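# Pick the non-orange-capped vial with forceps onto plate

## Task

Holding the forceps, extract the single vial whose cap is a colour other than orange from the tightly packed group and set it standing upright on the white plate at the table's centre, leaving all other vials in place. It fails if that vial is squeezed with over 20 N, if a hand touches it while it is being drawn out of the group, if the glass is struck hard, or if it drops more than a few centimetres.

## Robot and tools

Robot: two arms, left_arm and right_arm, each ending in an identical five-finger right hand (not mirrored, so every hand axis and number means the same on both). The vial should only be handled through the forceps, which one hand must hold.

Scene frame (result positions): origin on the floor plane z = 0 under the midpoint between the two arm bases, which sit 0.90 m higher. +z is up, +x is forward (the way both arms face), and left_arm is on the +y side; image left/right may not match arm names. Positions are in metres, orientation as quaternion wxyz, velocities in m/s and rad/s. Printed values can be a few centimetres off.

Hand point: rides with the palm, 0.05 m in front of it and 0.15 m out from the wrist flange along the fingers. Its +z runs along straight fingers, +y out of the palm, +x across the palm away from the thumb. Straight fingertips end 0.06 to 0.07 m past the point along +z, 0.06 m toward -y. A wrist bracket on the little-finger side can collide with things. With fingers level, the wrist may hang up to 0.13 m (palm down) or 0.25 m (palm up) below the point.

Row layout (execute_actions and move): one flat list of 28 numbers, each in [-1, 1], covering both arms even if one is idle. Order: left dx, dy, dz, rx, ry, rz; left little, ring, middle, index, thumb_bend, thumb_turn, force_limit, speed; then the same 14 for the right arm. The six pose numbers are an offset, not a pose: measured from that arm's Hand target at the start of the action or move, along the Hand target's own axes. 1.0 equals 0.6 m of travel or 180 degrees; rx, ry, rz form one rotation vector. Every row in an action, and every target in a move list, counts from that same start, not from the previous row. Zeros on all six pose numbers ask nothing new of that arm. Orientation is clipped to within 32 degrees of the measured one per control step.

Hand numbers are absolute targets: fingers and thumb_bend -1 straight/open to +1 curled/closed; thumb_turn -1 beside the palm to +1 opposite the fingers. force_limit maps -1..+1 to about 0..10 N at the fingertip (0..15 N for the two thumb motors); speed runs from near zero at -1 to full at +0.48 and above. No value means 'unchanged': to keep a hand as is, resend the eight numbers of its last executed row (if none yet, use hand_measured plus hand_force_limit and hand_speed). A motor only starts when its target changes by 0.002 or more; it then locks on arrival or on reaching force_limit. To grip harder, raise force_limit and send a target more closed than hand_measured; to loosen, send one more open. Close slowly (speed -0.94 or lower) for a gentle hold.

Tools:
- execute_actions(actions, cameras): actions is a list of up to 15 actions, each a table of up to 15 rows (one row per 1/30 s step; a short table repeats its last row to step 15). Images come back only for an empty actions list or when cameras names them.
- move(target, speed, blend, stop_force, zero, blocking, cameras): straight-line path of each hand point toward one row or a list of up to 15 rows (all offsets from the same Hand targets). speed in m/s, 0.002 to 3.2, default 0.25 (turns at twice that in rad/s). blend in m rounds corners; 0 stops at each. stop_force in N, 4 to 120, ends an arm's path when its wrist sensor feels that much push against its motion; use it slowly (around 0.005 m/s) when approaching contact. zero (default true) re-zeros before the move. blocking=false returns early but cannot be combined with stop_force. Paths do not avoid obstacles; all end together, max 10 s.
- wait(seconds): let the scene run, 0 to 3600.
- stop: brakes a running move.
- zoom_image(camera, region[x0,y0,x1,y1]): enlarge part of a camera's newest image, at most 504x504 px. Cameras: cam_spot_left, cam_spot_right, cam_spot_wide, cam_table, cam_left_wrist, cam_right_wrist (each 896x504).
- show_instructions: shows the reference image pages.
- zero_wrist_force(arm): re-zeros that arm's wrist sensor.
- finished_scene(scene=1): ends the scene irreversibly.

Result lines: end_effector_position/quat/velocities; Hand target (the last commanded pose, from which new offsets count; the hand often rests slightly short, so send the missing distance); Joint positions and torques; Wrist force/torque along the hand point's axes, plus the peak since last shown; hand_measured, hand_stopped_by (moving, target, force, stalled, fault), hand_load_n (positive = finger pushed open; a lost grip shows as load falling near 0). A move adds a 'move:' line: done, off_target, moving, held or fault, plus limits such as paced or held.

Hazards: an arm halts for 10 s on a torque fault (joint contact torque at its limit: wrist joints 47.5 N m, elbow 132, shoulders 290) or on roughly 150 N outside force; motors over 85 °C halt the arm 30 to 60 s. Arms are stiff, so aiming even slightly beyond a firm contact can fault. Don't let the arms or hands press on each other. Moves with the wrist near the base axis are refused or swing the arm. Keep the vial gripped gently (well under 20 N), keep hands off it while it exits the pack, lower it fully onto the plate before opening, and avoid bumping the other vials or dropping the glass.

Each tool is called after "Request:" by a JSON object that holds its "api" and its "payload", one argument or row to a line.

Reference images:

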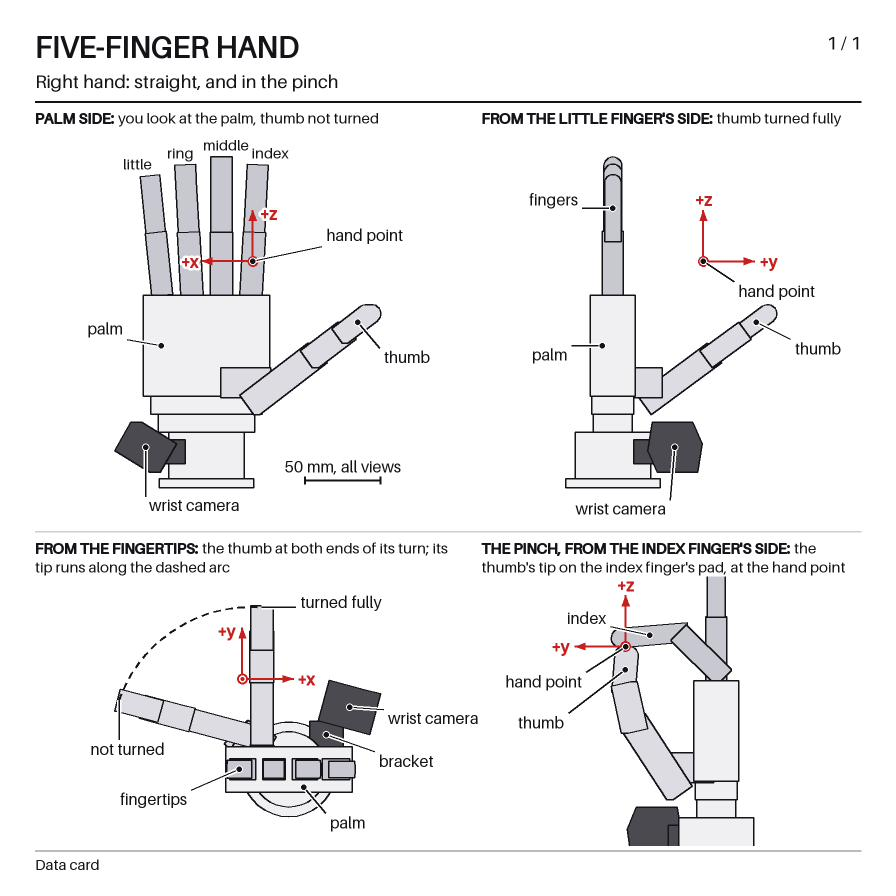

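## Session

Request:
{"api": "execute_actions", "payload": {
  "actions": []
}}

Scene clock: 0.00 s.
left_arm: end_effector_position=(+0.2125, +0.5515, +1.2699) hand_measured=(-1.000, -1.000, -1.000, -1.000, -1.000, -1.000) hand_load_n=(+0.0, +0.0, +0.0, +0.0, +0.0, +0.0) hand_stopped_by=(target, target, target, target, target, target) hand_force_limit=0.00 hand_speed=-0.80 end_effector_quat_wxyz=(-0.016, -0.006, +0.932, -0.362) | right_arm: end_effector_position=(+0.2024, -0.5593, +1.2644) hand_measured=(-1.000, -1.000, -1.000, -1.000, -1.000, -1.000) hand_load_n=(+0.0, +0.0, +0.0, +0.0, +0.0, +0.0) hand_stopped_by=(target, target, target, target, target, target) hand_force_limit=0.00 hand_speed=-0.80 end_effector_quat_wxyz=(-0.043, +0.018, +0.933, -0.358)
Joint positions: left_arm=[-0.209 -2.06 2.226 1.25 2.3 -1.851] | right_arm=[-0.273 -2.06 2.241 1.27 2.3 -1.851]
Joint velocities: within noise
Joint torques (N m): no reading
Motor temperatures (°C): left_arm=[50 34 43 48 52 43] | right_arm=[38 44 31 45 40 41]
Wrist force (N): no reading
Wrist torque (N m): no reading
Wrist force, peak (N): no reading
Hand target: left_arm +0.2125, +0.5515, +1.2699; -0.016, -0.006, +0.932, -0.362 | right_arm +0.2024, -0.5593, +1.2644; -0.043, +0.018, +0.933, -0.358

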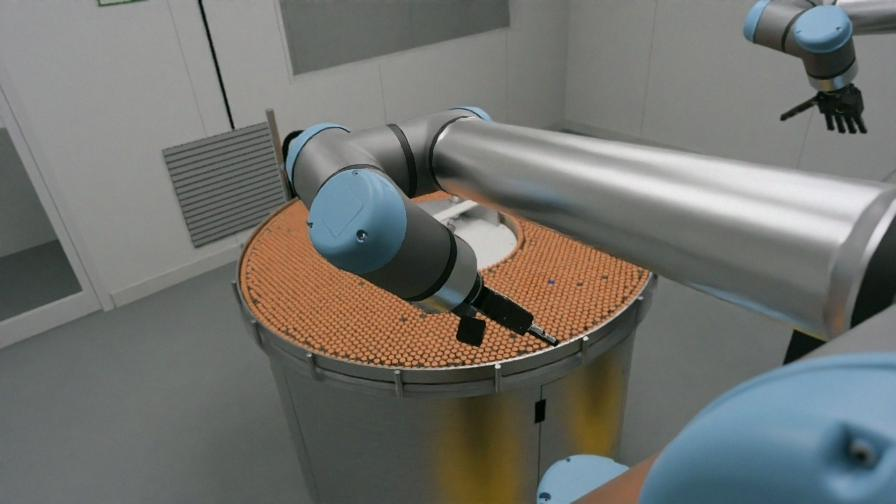

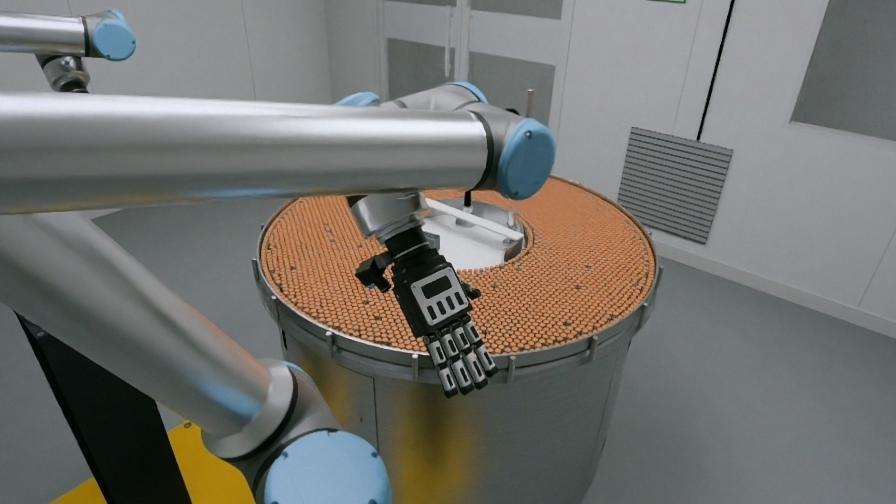

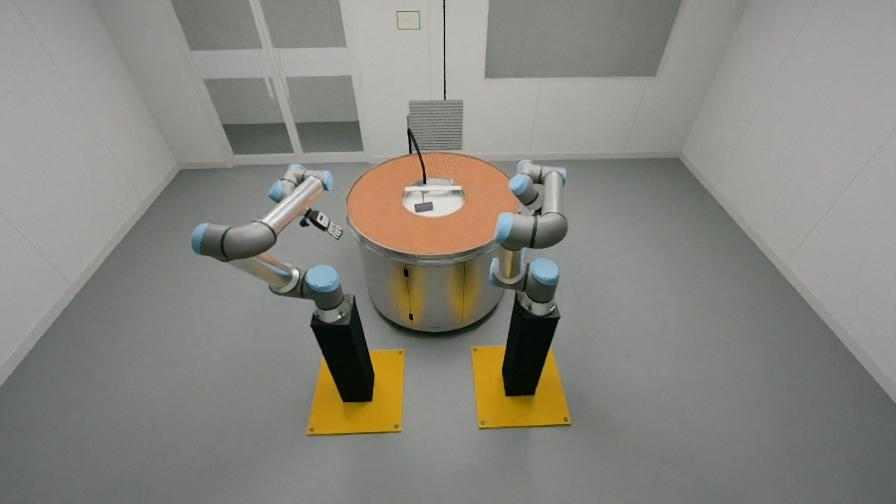

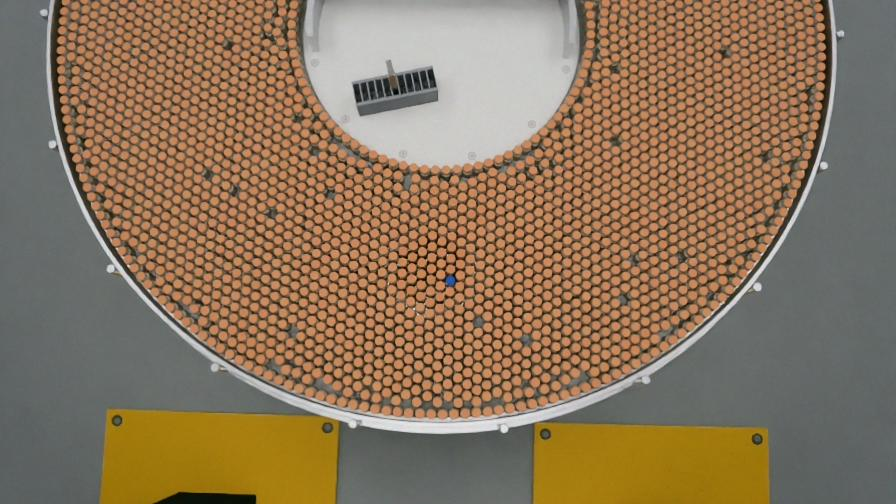

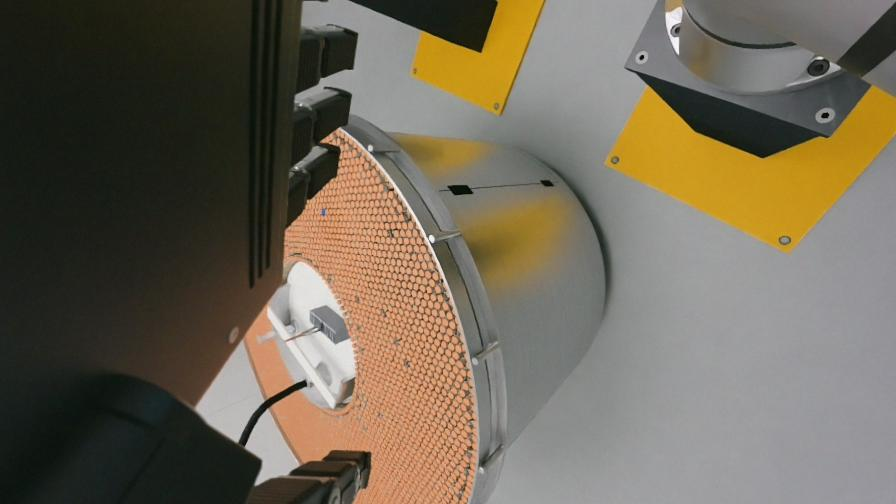

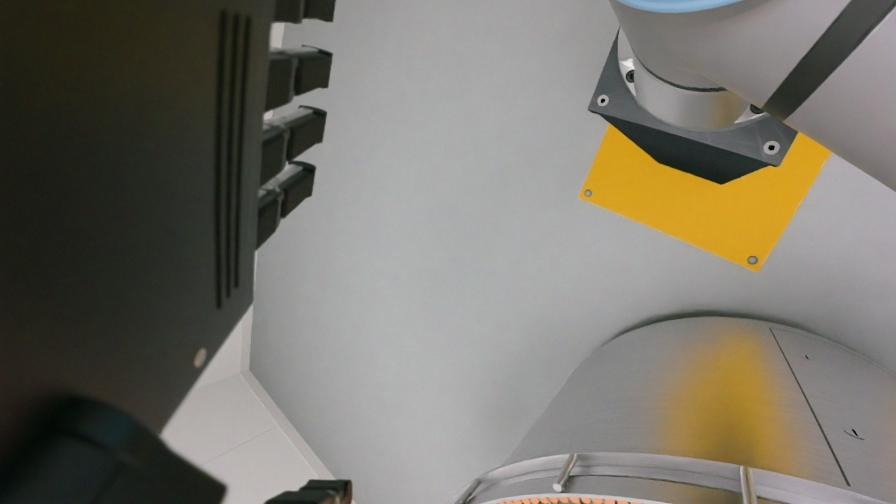

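Request:
{"api": "zoom_image", "payload": {
  "camera": "cam_table",
  "region": [280, 0, 600, 180]
}}

Request:
{"api": "zoom_image", "payload": {
  "camera": "cam_table",
  "region": [370, 230, 530, 320]
}}

Request:
{"api": "zoom_image", "payload": {
  "camera": "cam_spot_right",
  "region": [380, 150, 560, 290]
}}

Request:
{"api": "zoom_image", "payload": {
  "camera": "cam_spot_left",
  "region": [380, 180, 640, 330]
}}

Request:
{"api": "zoom_image", "payload": {
  "camera": "cam_spot_wide",
  "region": [380, 100, 500, 240]
}}

Request:
{"api": "zoom_image", "payload": {
  "camera": "cam_left_wrist",
  "region": [230, 180, 450, 420]
}}

Scaled by 1.575 from the camera's image (finer frame: 1280x720).

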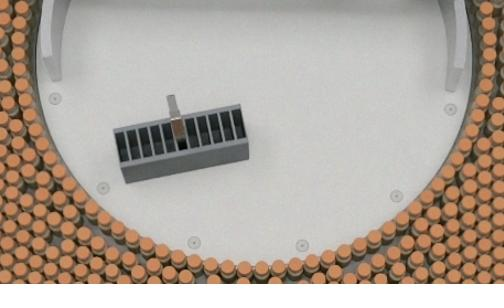

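Scaled by 3.150 from the camera's image (finer frame: 1280x720).

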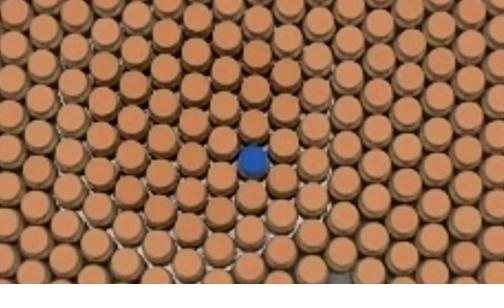

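Scaled by 2.800 from the camera's image (finer frame: 1280x720).

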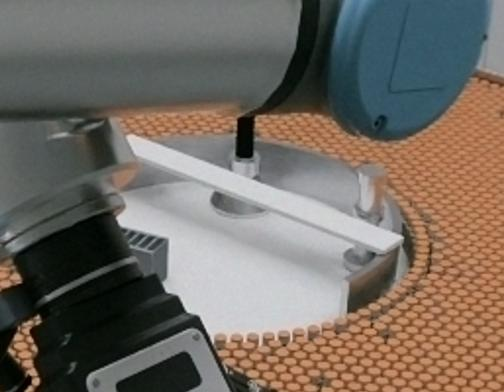

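Scaled by 1.938 from the camera's image (finer frame: 1280x720).

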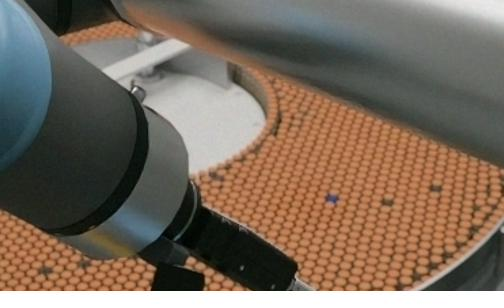

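Scaled by 3.600 from the camera's image (finer frame: 1280x720).

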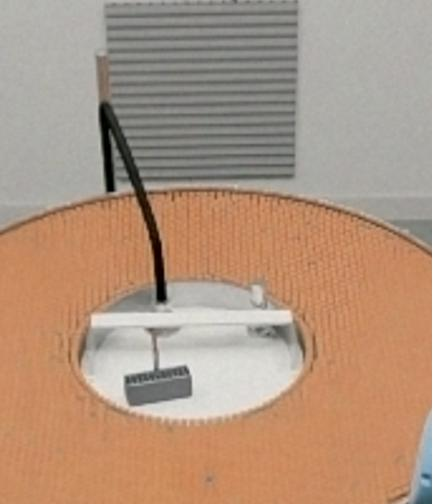

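Scaled by 2.100 from the camera's image (finer frame: 1280x720).

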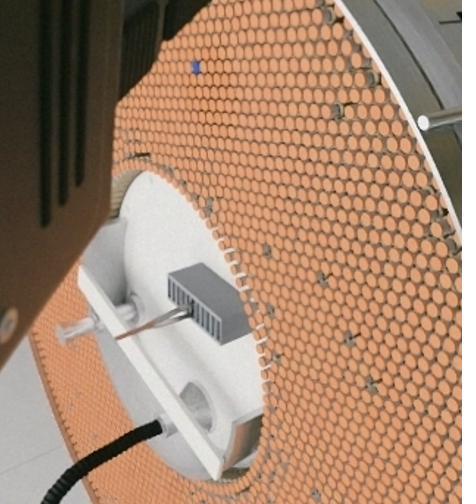

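Request:
{"api": "move", "payload": {
  "target": [-0.395,-0.222,0.004,0,0,0,-1,-1,-1,-1,-1,-1,0,-0.8,0,0,0,0,0,0,-1,-1,-1,-1,-1,-1,0,-0.8],
  "cameras": ["all"]
}}

Scene clock: 64.10 s.
left_arm: end_effector_position=(+0.4521, +0.4514, +1.3499) hand_measured=(-1.000, -1.000, -1.000, -1.000, -1.000, -1.000) hand_load_n=(+0.0, +0.0, +0.0, +0.0, +0.0, +0.0) hand_stopped_by=(target, target, target, target, target, target) hand_force_limit=0.00 hand_speed=-0.80 end_effector_quat_wxyz=(-0.016, -0.006, +0.932, -0.362) | right_arm: end_effector_position=(+0.2024, -0.5593, +1.2644) hand_measured=(-1.000, -1.000, -1.000, -1.000, -1.000, -1.000) hand_load_n=(+0.0, +0.0, +0.0, +0.0, +0.0, +0.0) hand_stopped_by=(target, target, target, target, target, target) hand_force_limit=0.00 hand_speed=-0.80 end_effector_quat_wxyz=(-0.043, +0.018, +0.933, -0.358)
Joint positions: left_arm=[-0.328 -1.663 1.789 1.188 2.276 -2.006] | right_arm=[-0.273 -2.06 2.241 1.27 2.3 -1.851]
Joint torques (N m): left_arm=[-7.72 -18.48 -53 5.82 -2.01 -2.4] | right_arm=[-2.25 3.13 -38.78 3.81 1.06 -0.12]
Wrist force (N): left_arm=[1.2 -0.2 -1.4] | right_arm=[-0.1 0.2 0.0]
Wrist torque (N m): left_arm=[-0.02 -0.17 0.23] | right_arm=[0.02 0.03 0.00]
Wrist force, peak (N): left_arm=[1.1 -0.4 -1.7] | right_arm=[-0.9 -0.2 0.4]
Hand target: left_arm +0.4523, +0.4514, +1.3500; -0.016, -0.006, +0.932, -0.362 | right_arm +0.2024, -0.5593, +1.2644; -0.043, +0.018, +0.933, -0.358
Off the commanded pose: left_arm 0.000 m, 0 deg | right_arm 0.000 m, 0 deg.
move: done

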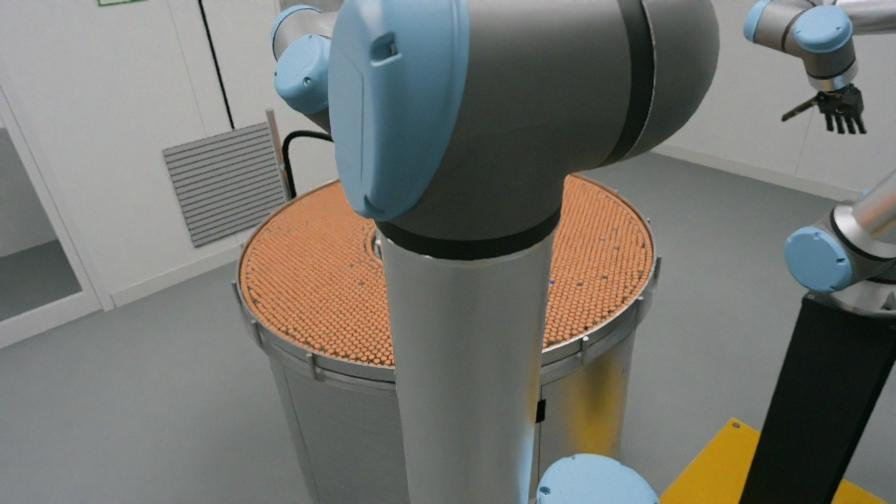

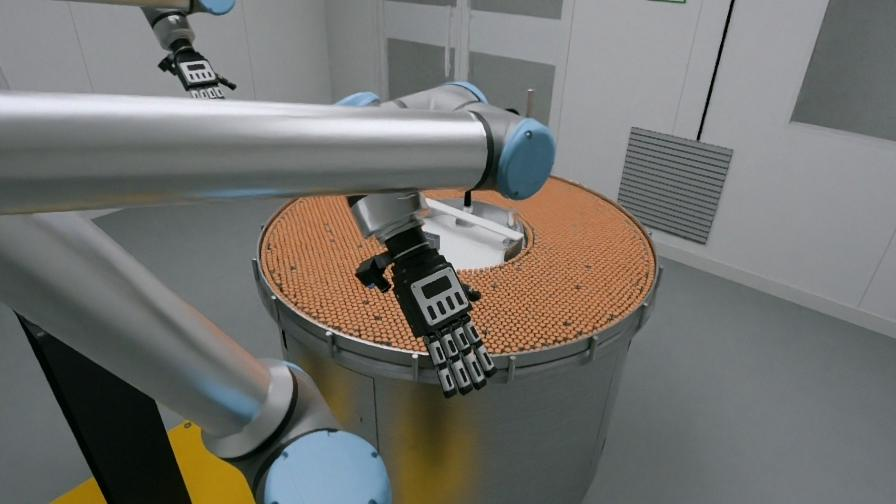

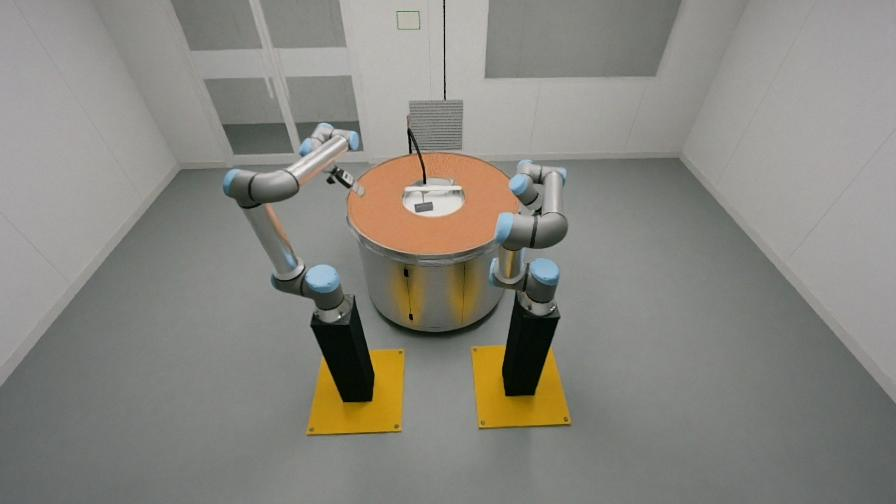

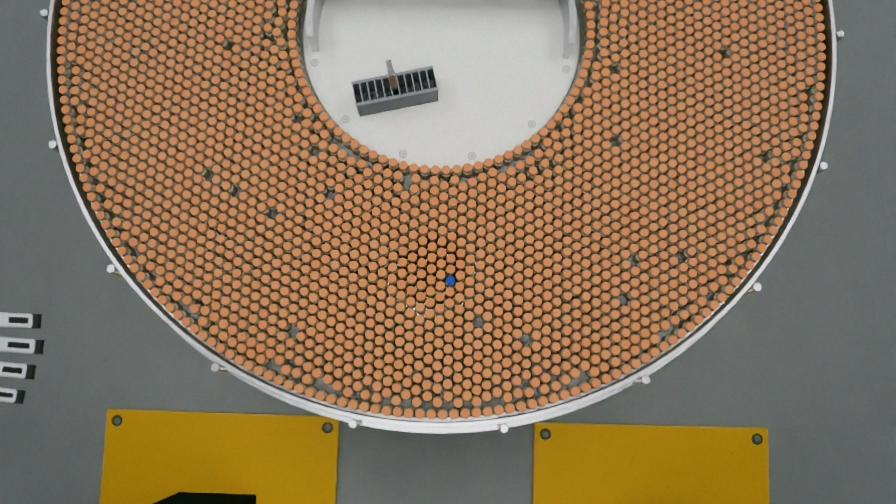

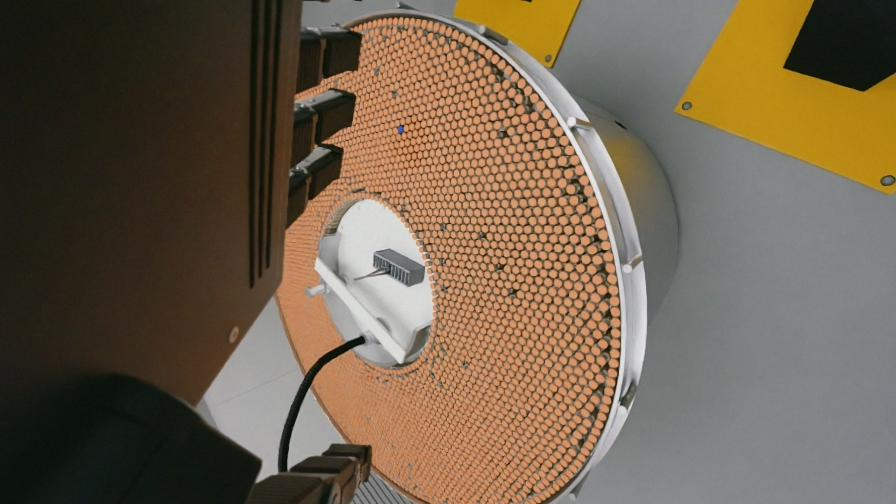

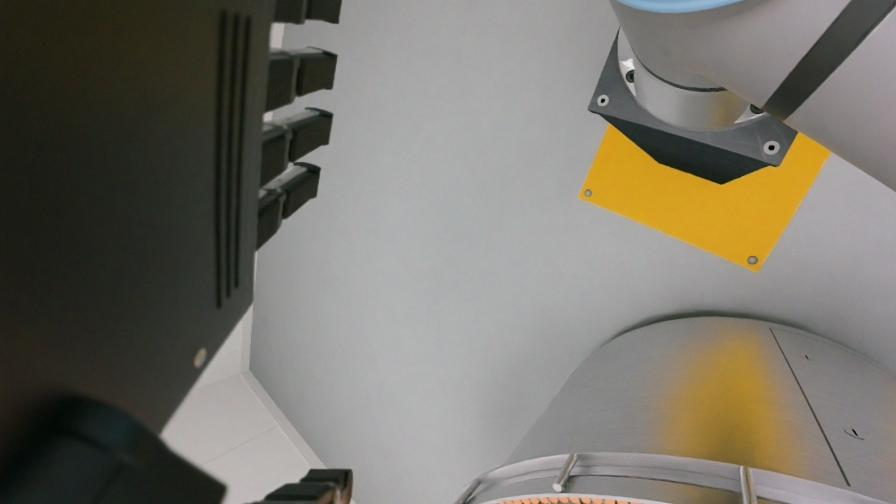

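Request:
{"api": "zoom_image", "payload": {
  "camera": "cam_left_wrist",
  "region": [310, 220, 450, 300]
}}

Request:
{"api": "zoom_image", "payload": {
  "camera": "cam_table",
  "region": [340, 50, 450, 125]
}}

Request:
{"api": "zoom_image", "payload": {
  "camera": "cam_spot_right",
  "region": [410, 190, 540, 280]
}}

Scaled by 3.600 from the camera's image (finer frame: 1280x720).

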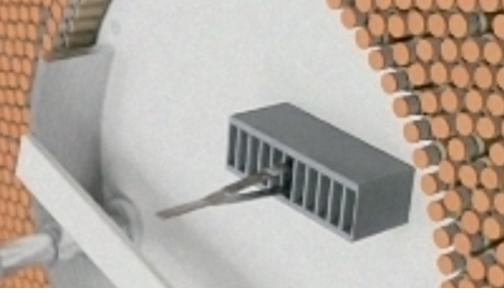

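Scaled by 4.582 from the camera's image (finer frame: 1280x720).

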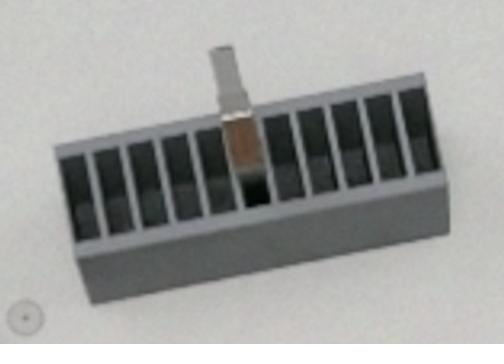

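Scaled by 3.877 from the camera's image (finer frame: 1280x720).

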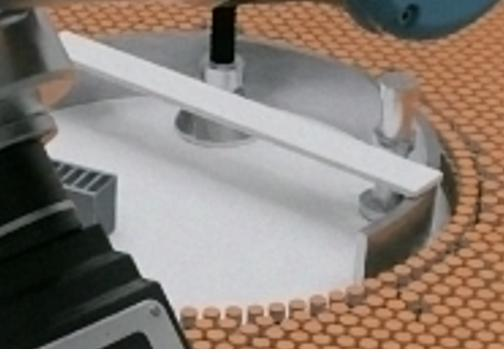

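Request:
{"api": "move", "payload": {
  "target": [0,0,0,0,0,0,-1,-1,-1,-1,-1,-1,0,-0.8,-0.064,0.095,-0.173,0.0834,-0.1762,-0.2715,-1,-1,-1,-1,-1,-1,0,-0.8],
  "speed": 0.4
}}

Scene clock: 172.50 s.
left_arm: end_effector_position=(+0.4523, +0.4514, +1.3500) hand_measured=(-1.000, -1.000, -1.000, -1.000, -1.000, -1.000) hand_load_n=(-0.5, +0.0, -0.5, +0.0, +0.0, -0.5) hand_stopped_by=(target, target, target, target, target, target) hand_force_limit=0.00 hand_speed=-0.80 end_effector_quat_wxyz=(-0.016, -0.006, +0.932, -0.362) | right_arm: end_effector_position=(+0.2505, -0.4503, +1.3005) hand_measured=(-1.000, -1.000, -1.000, -1.000, -1.000, -1.000) hand_load_n=(+0.0, +0.0, +0.0, +0.0, +0.0, +0.0) hand_stopped_by=(target, target, target, target, target, target) hand_force_limit=0.00 hand_speed=-0.80 end_effector_quat_wxyz=(+0.061, -0.464, +0.781, -0.413)
Joint positions: left_arm=[-0.328 -1.663 1.789 1.188 2.276 -2.006] | right_arm=[0.263 -2.014 2.114 1.026 2.337 -2.562]
Joint torques (N m): left_arm=[-7.12 -16.1 -52.96 5.87 -1.61 -1.1] | right_arm=[-21.05 -18.47 -50.36 0.21 -1.32 -3.75]
Wrist force (N): left_arm=[0.7 -0.2 -1.4] | right_arm=[-0.6 0.2 -0.4]
Wrist torque (N m): left_arm=[-0.01 -0.10 0.20] | right_arm=[0.05 0.06 0.08]
Wrist force, peak (N): left_arm=[1.2 0.2 -1.7] | right_arm=[0.0 -0.2 -1.6]
Hand target: left_arm +0.4523, +0.4514, +1.3500; -0.016, -0.006, +0.932, -0.362 | right_arm +0.2505, -0.4503, +1.3005; +0.061, -0.464, +0.781, -0.413
Off the commanded pose: left_arm 0.000 m, 0 deg | right_arm 0.000 m, 0 deg.
move: done

Request:
{"api": "move", "payload": {
  "target": [0,0,0,0,0,0,-1,-1,-1,-1,-1,-1,0,-0.8,-0.310,-0.170,-0.082,0.1814,-0.0773,-0.2602,-1,-1,-1,-1,-1,-1,0,-0.8],
  "speed": 0.4,
  "cameras": ["cam_right_wrist","cam_spot_wide","cam_table"]
}}

Scene clock: 183.40 s.
left_arm: end_effector_position=(+0.4523, +0.4514, +1.3500) hand_measured=(-1.000, -1.000, -1.000, -1.000, -1.000, -1.000) hand_load_n=(+0.0, +0.0, +0.0, +0.0, +0.0, +0.0) hand_stopped_by=(target, target, target, target, target, target) hand_force_limit=0.00 hand_speed=-0.80 end_effector_quat_wxyz=(-0.016, -0.006, +0.932, -0.362) | right_arm: end_effector_position=(+0.4002, -0.3003, +1.3506) hand_measured=(-1.000, -1.000, -1.000, -1.000, -1.000, -1.000) hand_load_n=(+0.0, +0.0, +0.0, +0.0, +0.0, +0.0) hand_stopped_by=(target, target, target, target, target, target) hand_force_limit=0.00 hand_speed=-0.80 end_effector_quat_wxyz=(-0.109, +0.741, -0.379, +0.543)
Joint positions: left_arm=[-0.328 -1.663 1.789 1.188 2.276 -2.006] | right_arm=[0.585 -1.828 1.936 0.463 2.345 -3.619]
Joint torques (N m): left_arm=[-3.15 -17.58 -52.28 5.88 -1.18 0.44] | right_arm=[-20.61 -37.86 -30.03 -1.49 -2 -3.68]
Wrist force (N): left_arm=[0.9 0.2 -1.3] | right_arm=[-0.9 0.1 -1.5]
Wrist torque (N m): left_arm=[0.03 -0.13 0.22] | right_arm=[0.18 0.14 0.03]
Wrist force, peak (N): left_arm=[1.0 -0.1 -1.8] | right_arm=[-1.3 0.2 -1.3]
Hand target: left_arm +0.4523, +0.4514, +1.3500; -0.016, -0.006, +0.932, -0.362 | right_arm +0.4002, -0.3003, +1.3506; -0.109, +0.741, -0.379, +0.543
Off the commanded pose: left_arm 0.000 m, 0 deg | right_arm 0.000 m, 0 deg.
move: done
Images, in order (width x height): cam_spot_wide 896x504, cam_table 896x504, cam_right_wrist 896x504.

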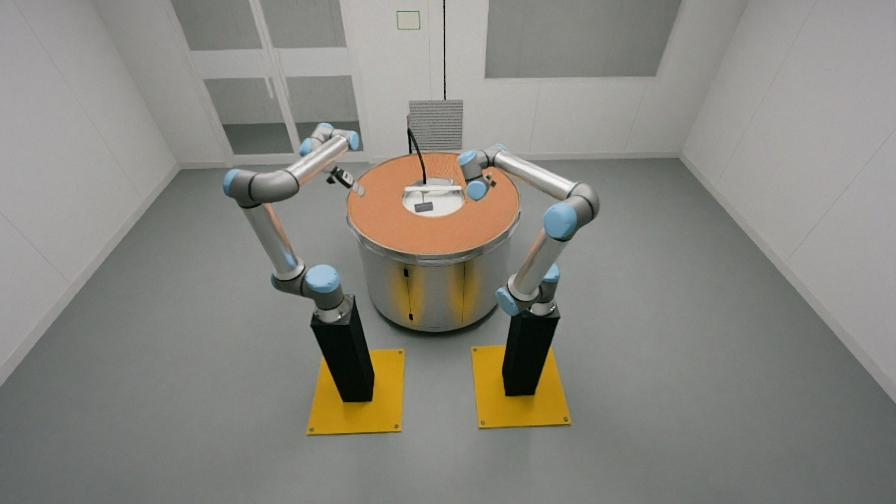

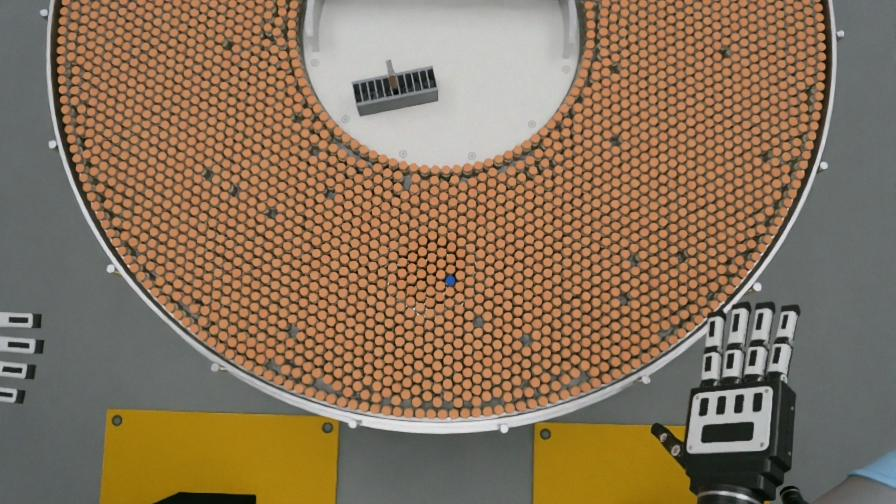

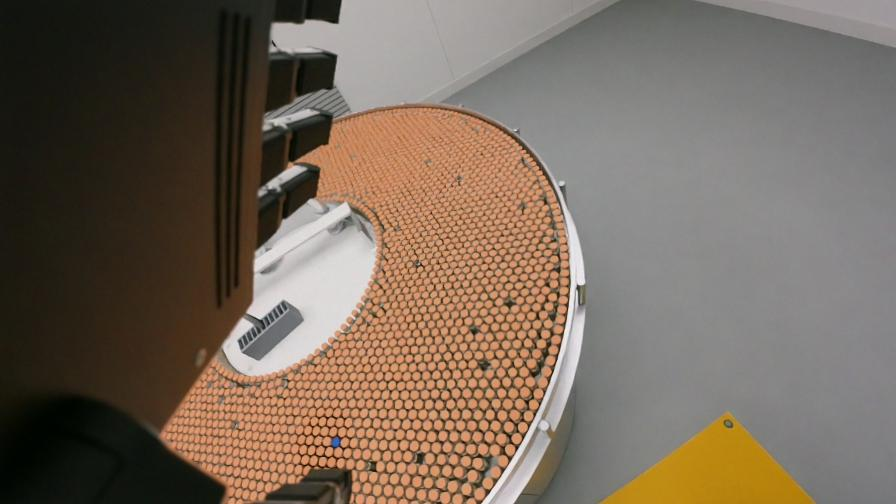

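Request:
{"api": "move", "payload": {
  "target": [0.395,0.222,-0.004,0,0,0,-1,-1,-1,-1,-1,-1,0,-0.8,-0.4205,-0.4733,-0.085,0.1785,0.0722,-0.2353,-1,-1,-1,-1,-1,-1,0,-0.8],
  "speed": 0.35,
  "cameras": ["cam_right_wrist","cam_spot_left","cam_table"]
}}

Scene clock: 234.90 s.
left_arm: end_effector_position=(+0.2125, +0.5515, +1.2699) hand_measured=(-1.000, -1.000, -1.000, -1.000, -1.000, -1.000) hand_load_n=(+0.0, +0.0, +0.0, +0.0, +0.0, +0.0) hand_stopped_by=(target, target, target, target, target, target) hand_force_limit=0.00 hand_speed=-0.80 end_effector_quat_wxyz=(-0.016, -0.006, +0.932, -0.362) | right_arm: end_effector_position=(+0.4502, +0.0797, +1.3509) hand_measured=(-1.000, -1.000, -1.000, -1.000, -1.000, -1.000) hand_load_n=(+0.0, -0.5, +0.0, +0.0, +0.0, +0.0) hand_stopped_by=(target, target, target, target, target, target) hand_force_limit=0.00 hand_speed=-0.80 end_effector_quat_wxyz=(-0.062, +0.705, +0.061, +0.704)
Joint positions: left_arm=[-0.209 -2.06 2.226 1.25 2.3 -1.851] | right_arm=[1.038 -1.404 1.73 -0.326 2.434 -4.711]
Joint torques (N m): left_arm=[14.83 -8.8 -35.22 6.4 5.03 2.5] | right_arm=[16.89 -38.68 -31.06 -4.08 -2.82 -3.18]
Wrist force (N): left_arm=[0.3 0.5 -0.6] | right_arm=[-1.6 0.6 -1.1]
Wrist torque (N m): left_arm=[0.10 -0.03 -0.09] | right_arm=[0.23 0.13 -0.02]
Wrist force, peak (N): left_arm=[1.2 0.0 -1.8] | right_arm=[-2.4 -1.2 -1.3]
Hand target: left_arm +0.2125, +0.5515, +1.2699; -0.016, -0.006, +0.932, -0.362 | right_arm +0.4502, +0.0797, +1.3509; -0.062, +0.704, +0.061, +0.704
Off the commanded pose: left_arm 0.000 m, 0 deg | right_arm 0.000 m, 0 deg.
move: done
Images, in order (width x height): cam_spot_left 896x504, cam_table 896x504, cam_right_wrist 896x504.

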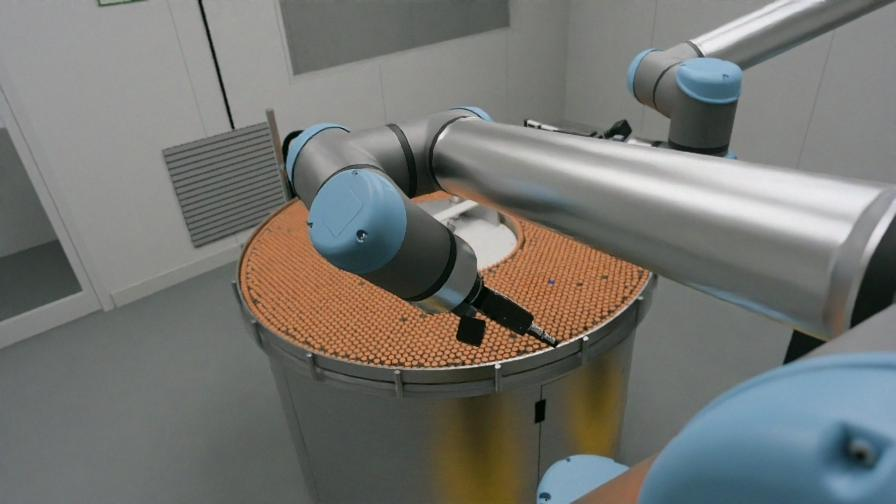

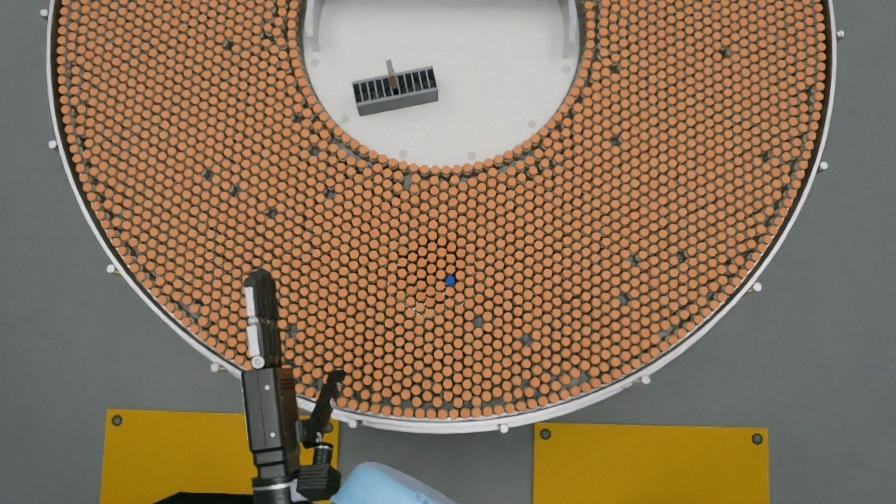

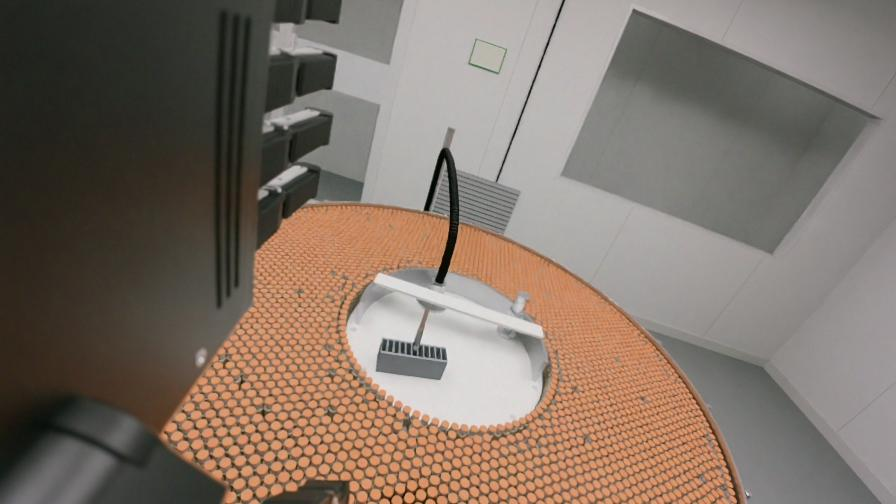

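Request:
{"api": "move", "payload": {
  "target": [0,0,0,0,0,0,-1,-1,-1,-1,-1,-1,0,-0.8,-0.1667,0.111,0.1497,0,0,0,-1,-1,-1,-1,-1,-1,0,-0.8],
  "speed": 0.3,
  "cameras": ["cam_right_wrist","cam_spot_right","cam_table","cam_spot_wide"]
}}

Scene clock: 268.00 s.
left_arm: end_effector_position=(+0.2125, +0.5515, +1.2699) hand_measured=(-1.000, -1.000, -1.000, -1.000, -1.000, -1.000) hand_load_n=(+0.0, +0.0, +0.0, +0.0, +0.0, +0.0) hand_stopped_by=(target, target, target, target, target, target) hand_force_limit=0.00 hand_speed=-0.80 end_effector_quat_wxyz=(-0.016, -0.006, +0.932, -0.362) | right_arm: end_effector_position=(+0.5500, +0.0299, +1.2510) hand_measured=(-1.000, -1.000, -1.000, -1.000, -1.000, -1.000) hand_load_n=(+0.0, +0.0, +0.0, +0.0, +0.0, +0.0) hand_stopped_by=(target, target, target, target, target, target) hand_force_limit=0.00 hand_speed=-0.80 end_effector_quat_wxyz=(-0.062, +0.704, +0.061, +0.704)
Joint positions: left_arm=[-0.209 -2.06 2.226 1.25 2.3 -1.851] | right_arm=[0.865 -1.356 1.863 -0.507 2.261 -4.711]
Joint torques (N m): left_arm=[15.61 0.61 -35.39 6.27 4.76 2.63] | right_arm=[-17.81 -40.03 -27 -4.07 -3.13 -3.94]
Wrist force (N): left_arm=[-0.1 0.1 -0.6] | right_arm=[-2.1 -0.1 -0.7]
Wrist torque (N m): left_arm=[0.05 0.02 -0.12] | right_arm=[0.09 0.28 -0.02]
Wrist force, peak (N): left_arm=[0.0 0.5 -0.7] | right_arm=[-3.2 1.1 0.2]
Hand target: left_arm +0.2125, +0.5515, +1.2699; -0.016, -0.006, +0.932, -0.362 | right_arm +0.5502, +0.0299, +1.2508; -0.062, +0.704, +0.061, +0.704
Off the commanded pose: left_arm 0.000 m, 0 deg | right_arm 0.000 m, 0 deg.
move: done
Images, in order (width x height): cam_spot_right 896x504, cam_spot_wide 896x504, cam_table 896x504, cam_right_wrist 896x504.

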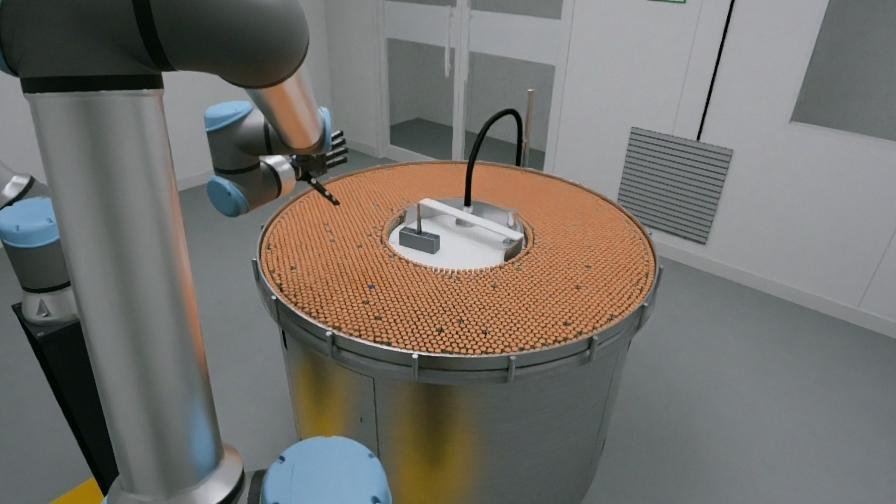

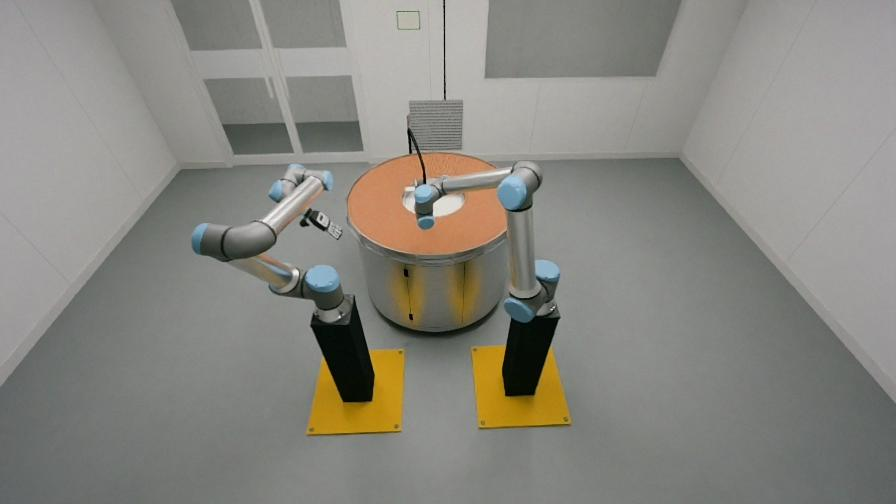

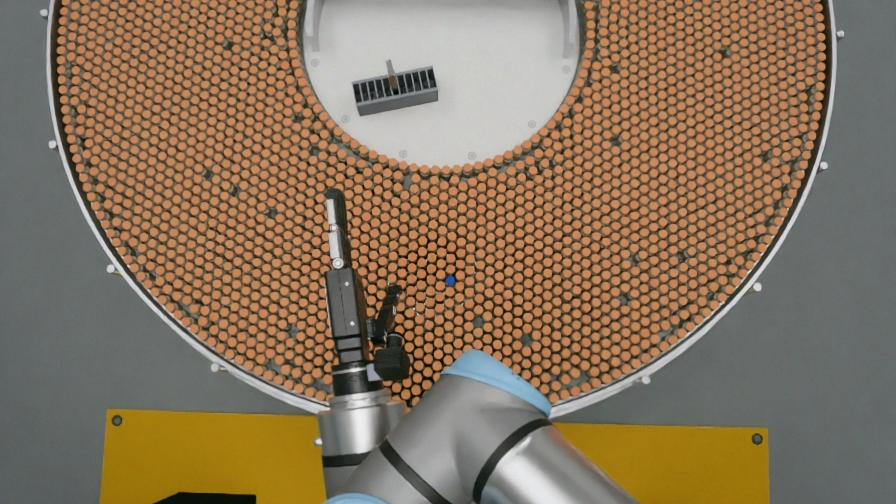

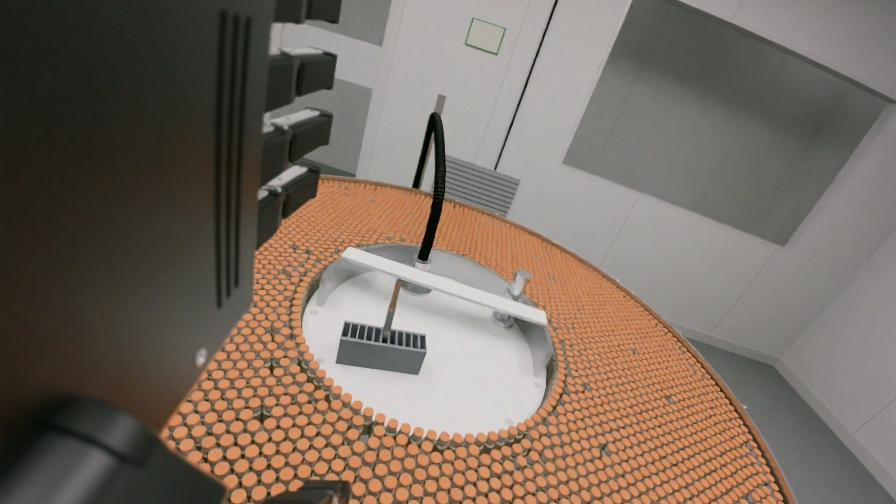

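Request:
{"api": "move", "payload": {
  "target": [0,0,0,0,0,0,-1,-1,-1,-1,-1,-1,0,-0.8,-0.15,-0.0387,0.2608,0,0,0,-1,-1,-1,-1,-1,-1,0,-0.8],
  "speed": 0.25,
  "cameras": ["cam_right_wrist","cam_spot_right","cam_table","cam_spot_wide"]
}}

Scene clock: 300.23 s.
left_arm: end_effector_position=(+0.2125, +0.5515, +1.2699) hand_measured=(-1.000, -1.000, -1.000, -1.000, -1.000, -1.000) hand_load_n=(+0.0, +0.0, +0.0, +0.0, +0.0, +0.0) hand_stopped_by=(target, target, target, target, target, target) hand_force_limit=0.00 hand_speed=-0.80 end_effector_quat_wxyz=(-0.016, -0.006, +0.932, -0.362) | right_arm: end_effector_position=(+0.7000, +0.0800, +1.1609) hand_measured=(-1.000, -1.000, -1.000, -1.000, -1.000, -1.000) hand_load_n=(+0.0, +0.0, +0.0, +0.0, +0.0, +0.0) hand_stopped_by=(target, target, target, target, target, target) hand_force_limit=0.00 hand_speed=-0.80 end_effector_quat_wxyz=(-0.062, +0.704, +0.061, +0.704)
Joint positions: left_arm=[-0.209 -2.06 2.226 1.25 2.3 -1.851] | right_arm=[0.757 -1.105 1.691 -0.586 2.153 -4.711]
Joint torques (N m): left_arm=[16 12.3 -35.74 6.27 4.88 2.75] | right_arm=[-21.39 -62.77 -47.56 -3.23 -2.98 -0.97]
Wrist force (N): left_arm=[-0.2 0.1 -0.4] | right_arm=[-2.5 -0.2 -1.0]
Wrist torque (N m): left_arm=[0.04 0.04 -0.13] | right_arm=[0.11 0.37 -0.06]
Wrist force, peak (N): left_arm=[0.3 0.0 -0.9] | right_arm=[-3.3 -0.1 0.3]
Hand target: left_arm +0.2125, +0.5515, +1.2699; -0.016, -0.006, +0.932, -0.362 | right_arm +0.7002, +0.0800, +1.1608; -0.062, +0.704, +0.061, +0.704
Off the commanded pose: left_arm 0.000 m, 0 deg | right_arm 0.000 m, 0 deg.
move: done
Images, in order (width x height): cam_spot_right 896x504, cam_spot_wide 896x504, cam_table 896x504, cam_right_wrist 896x504.

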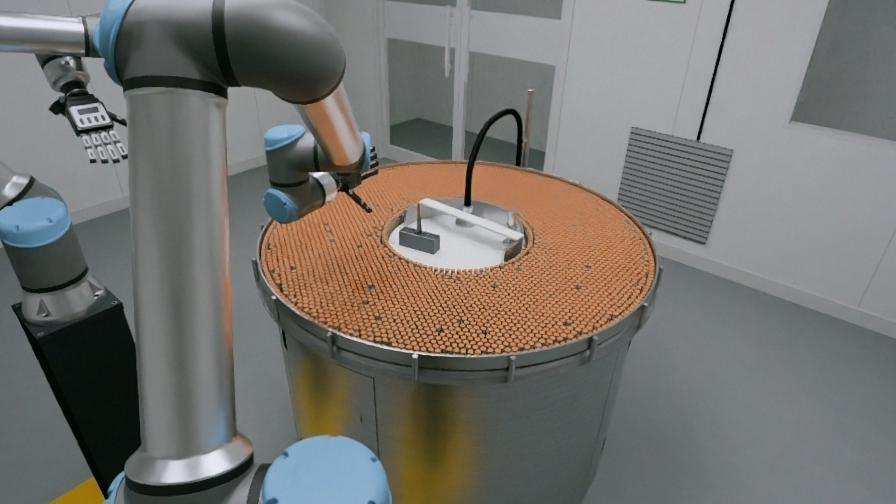

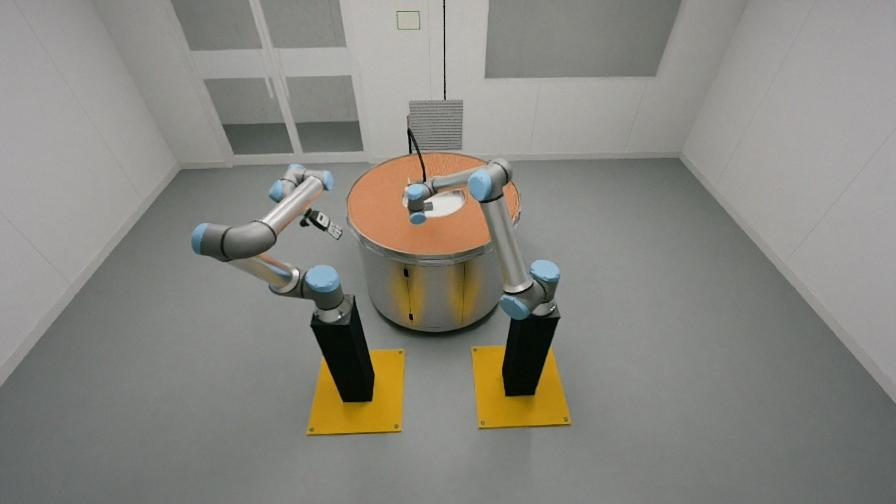

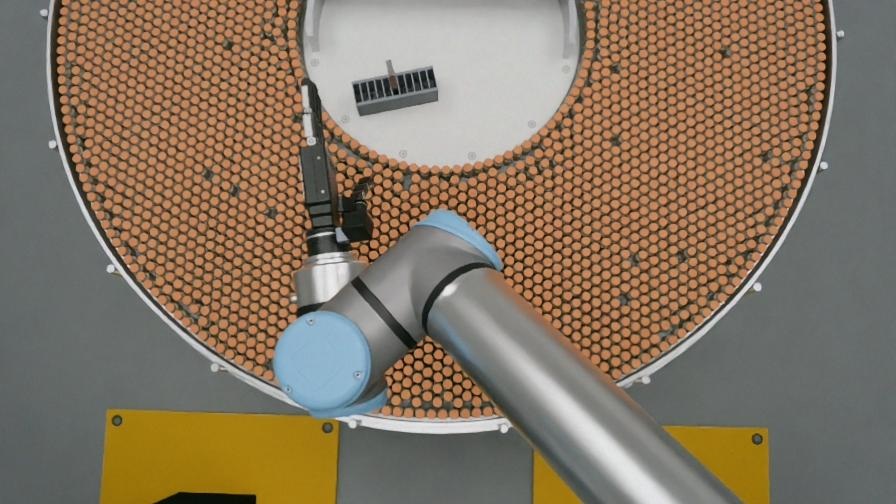

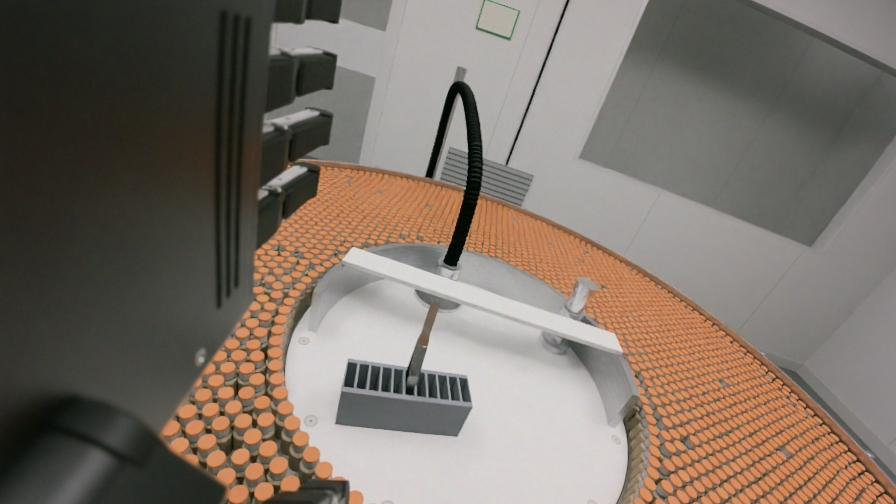

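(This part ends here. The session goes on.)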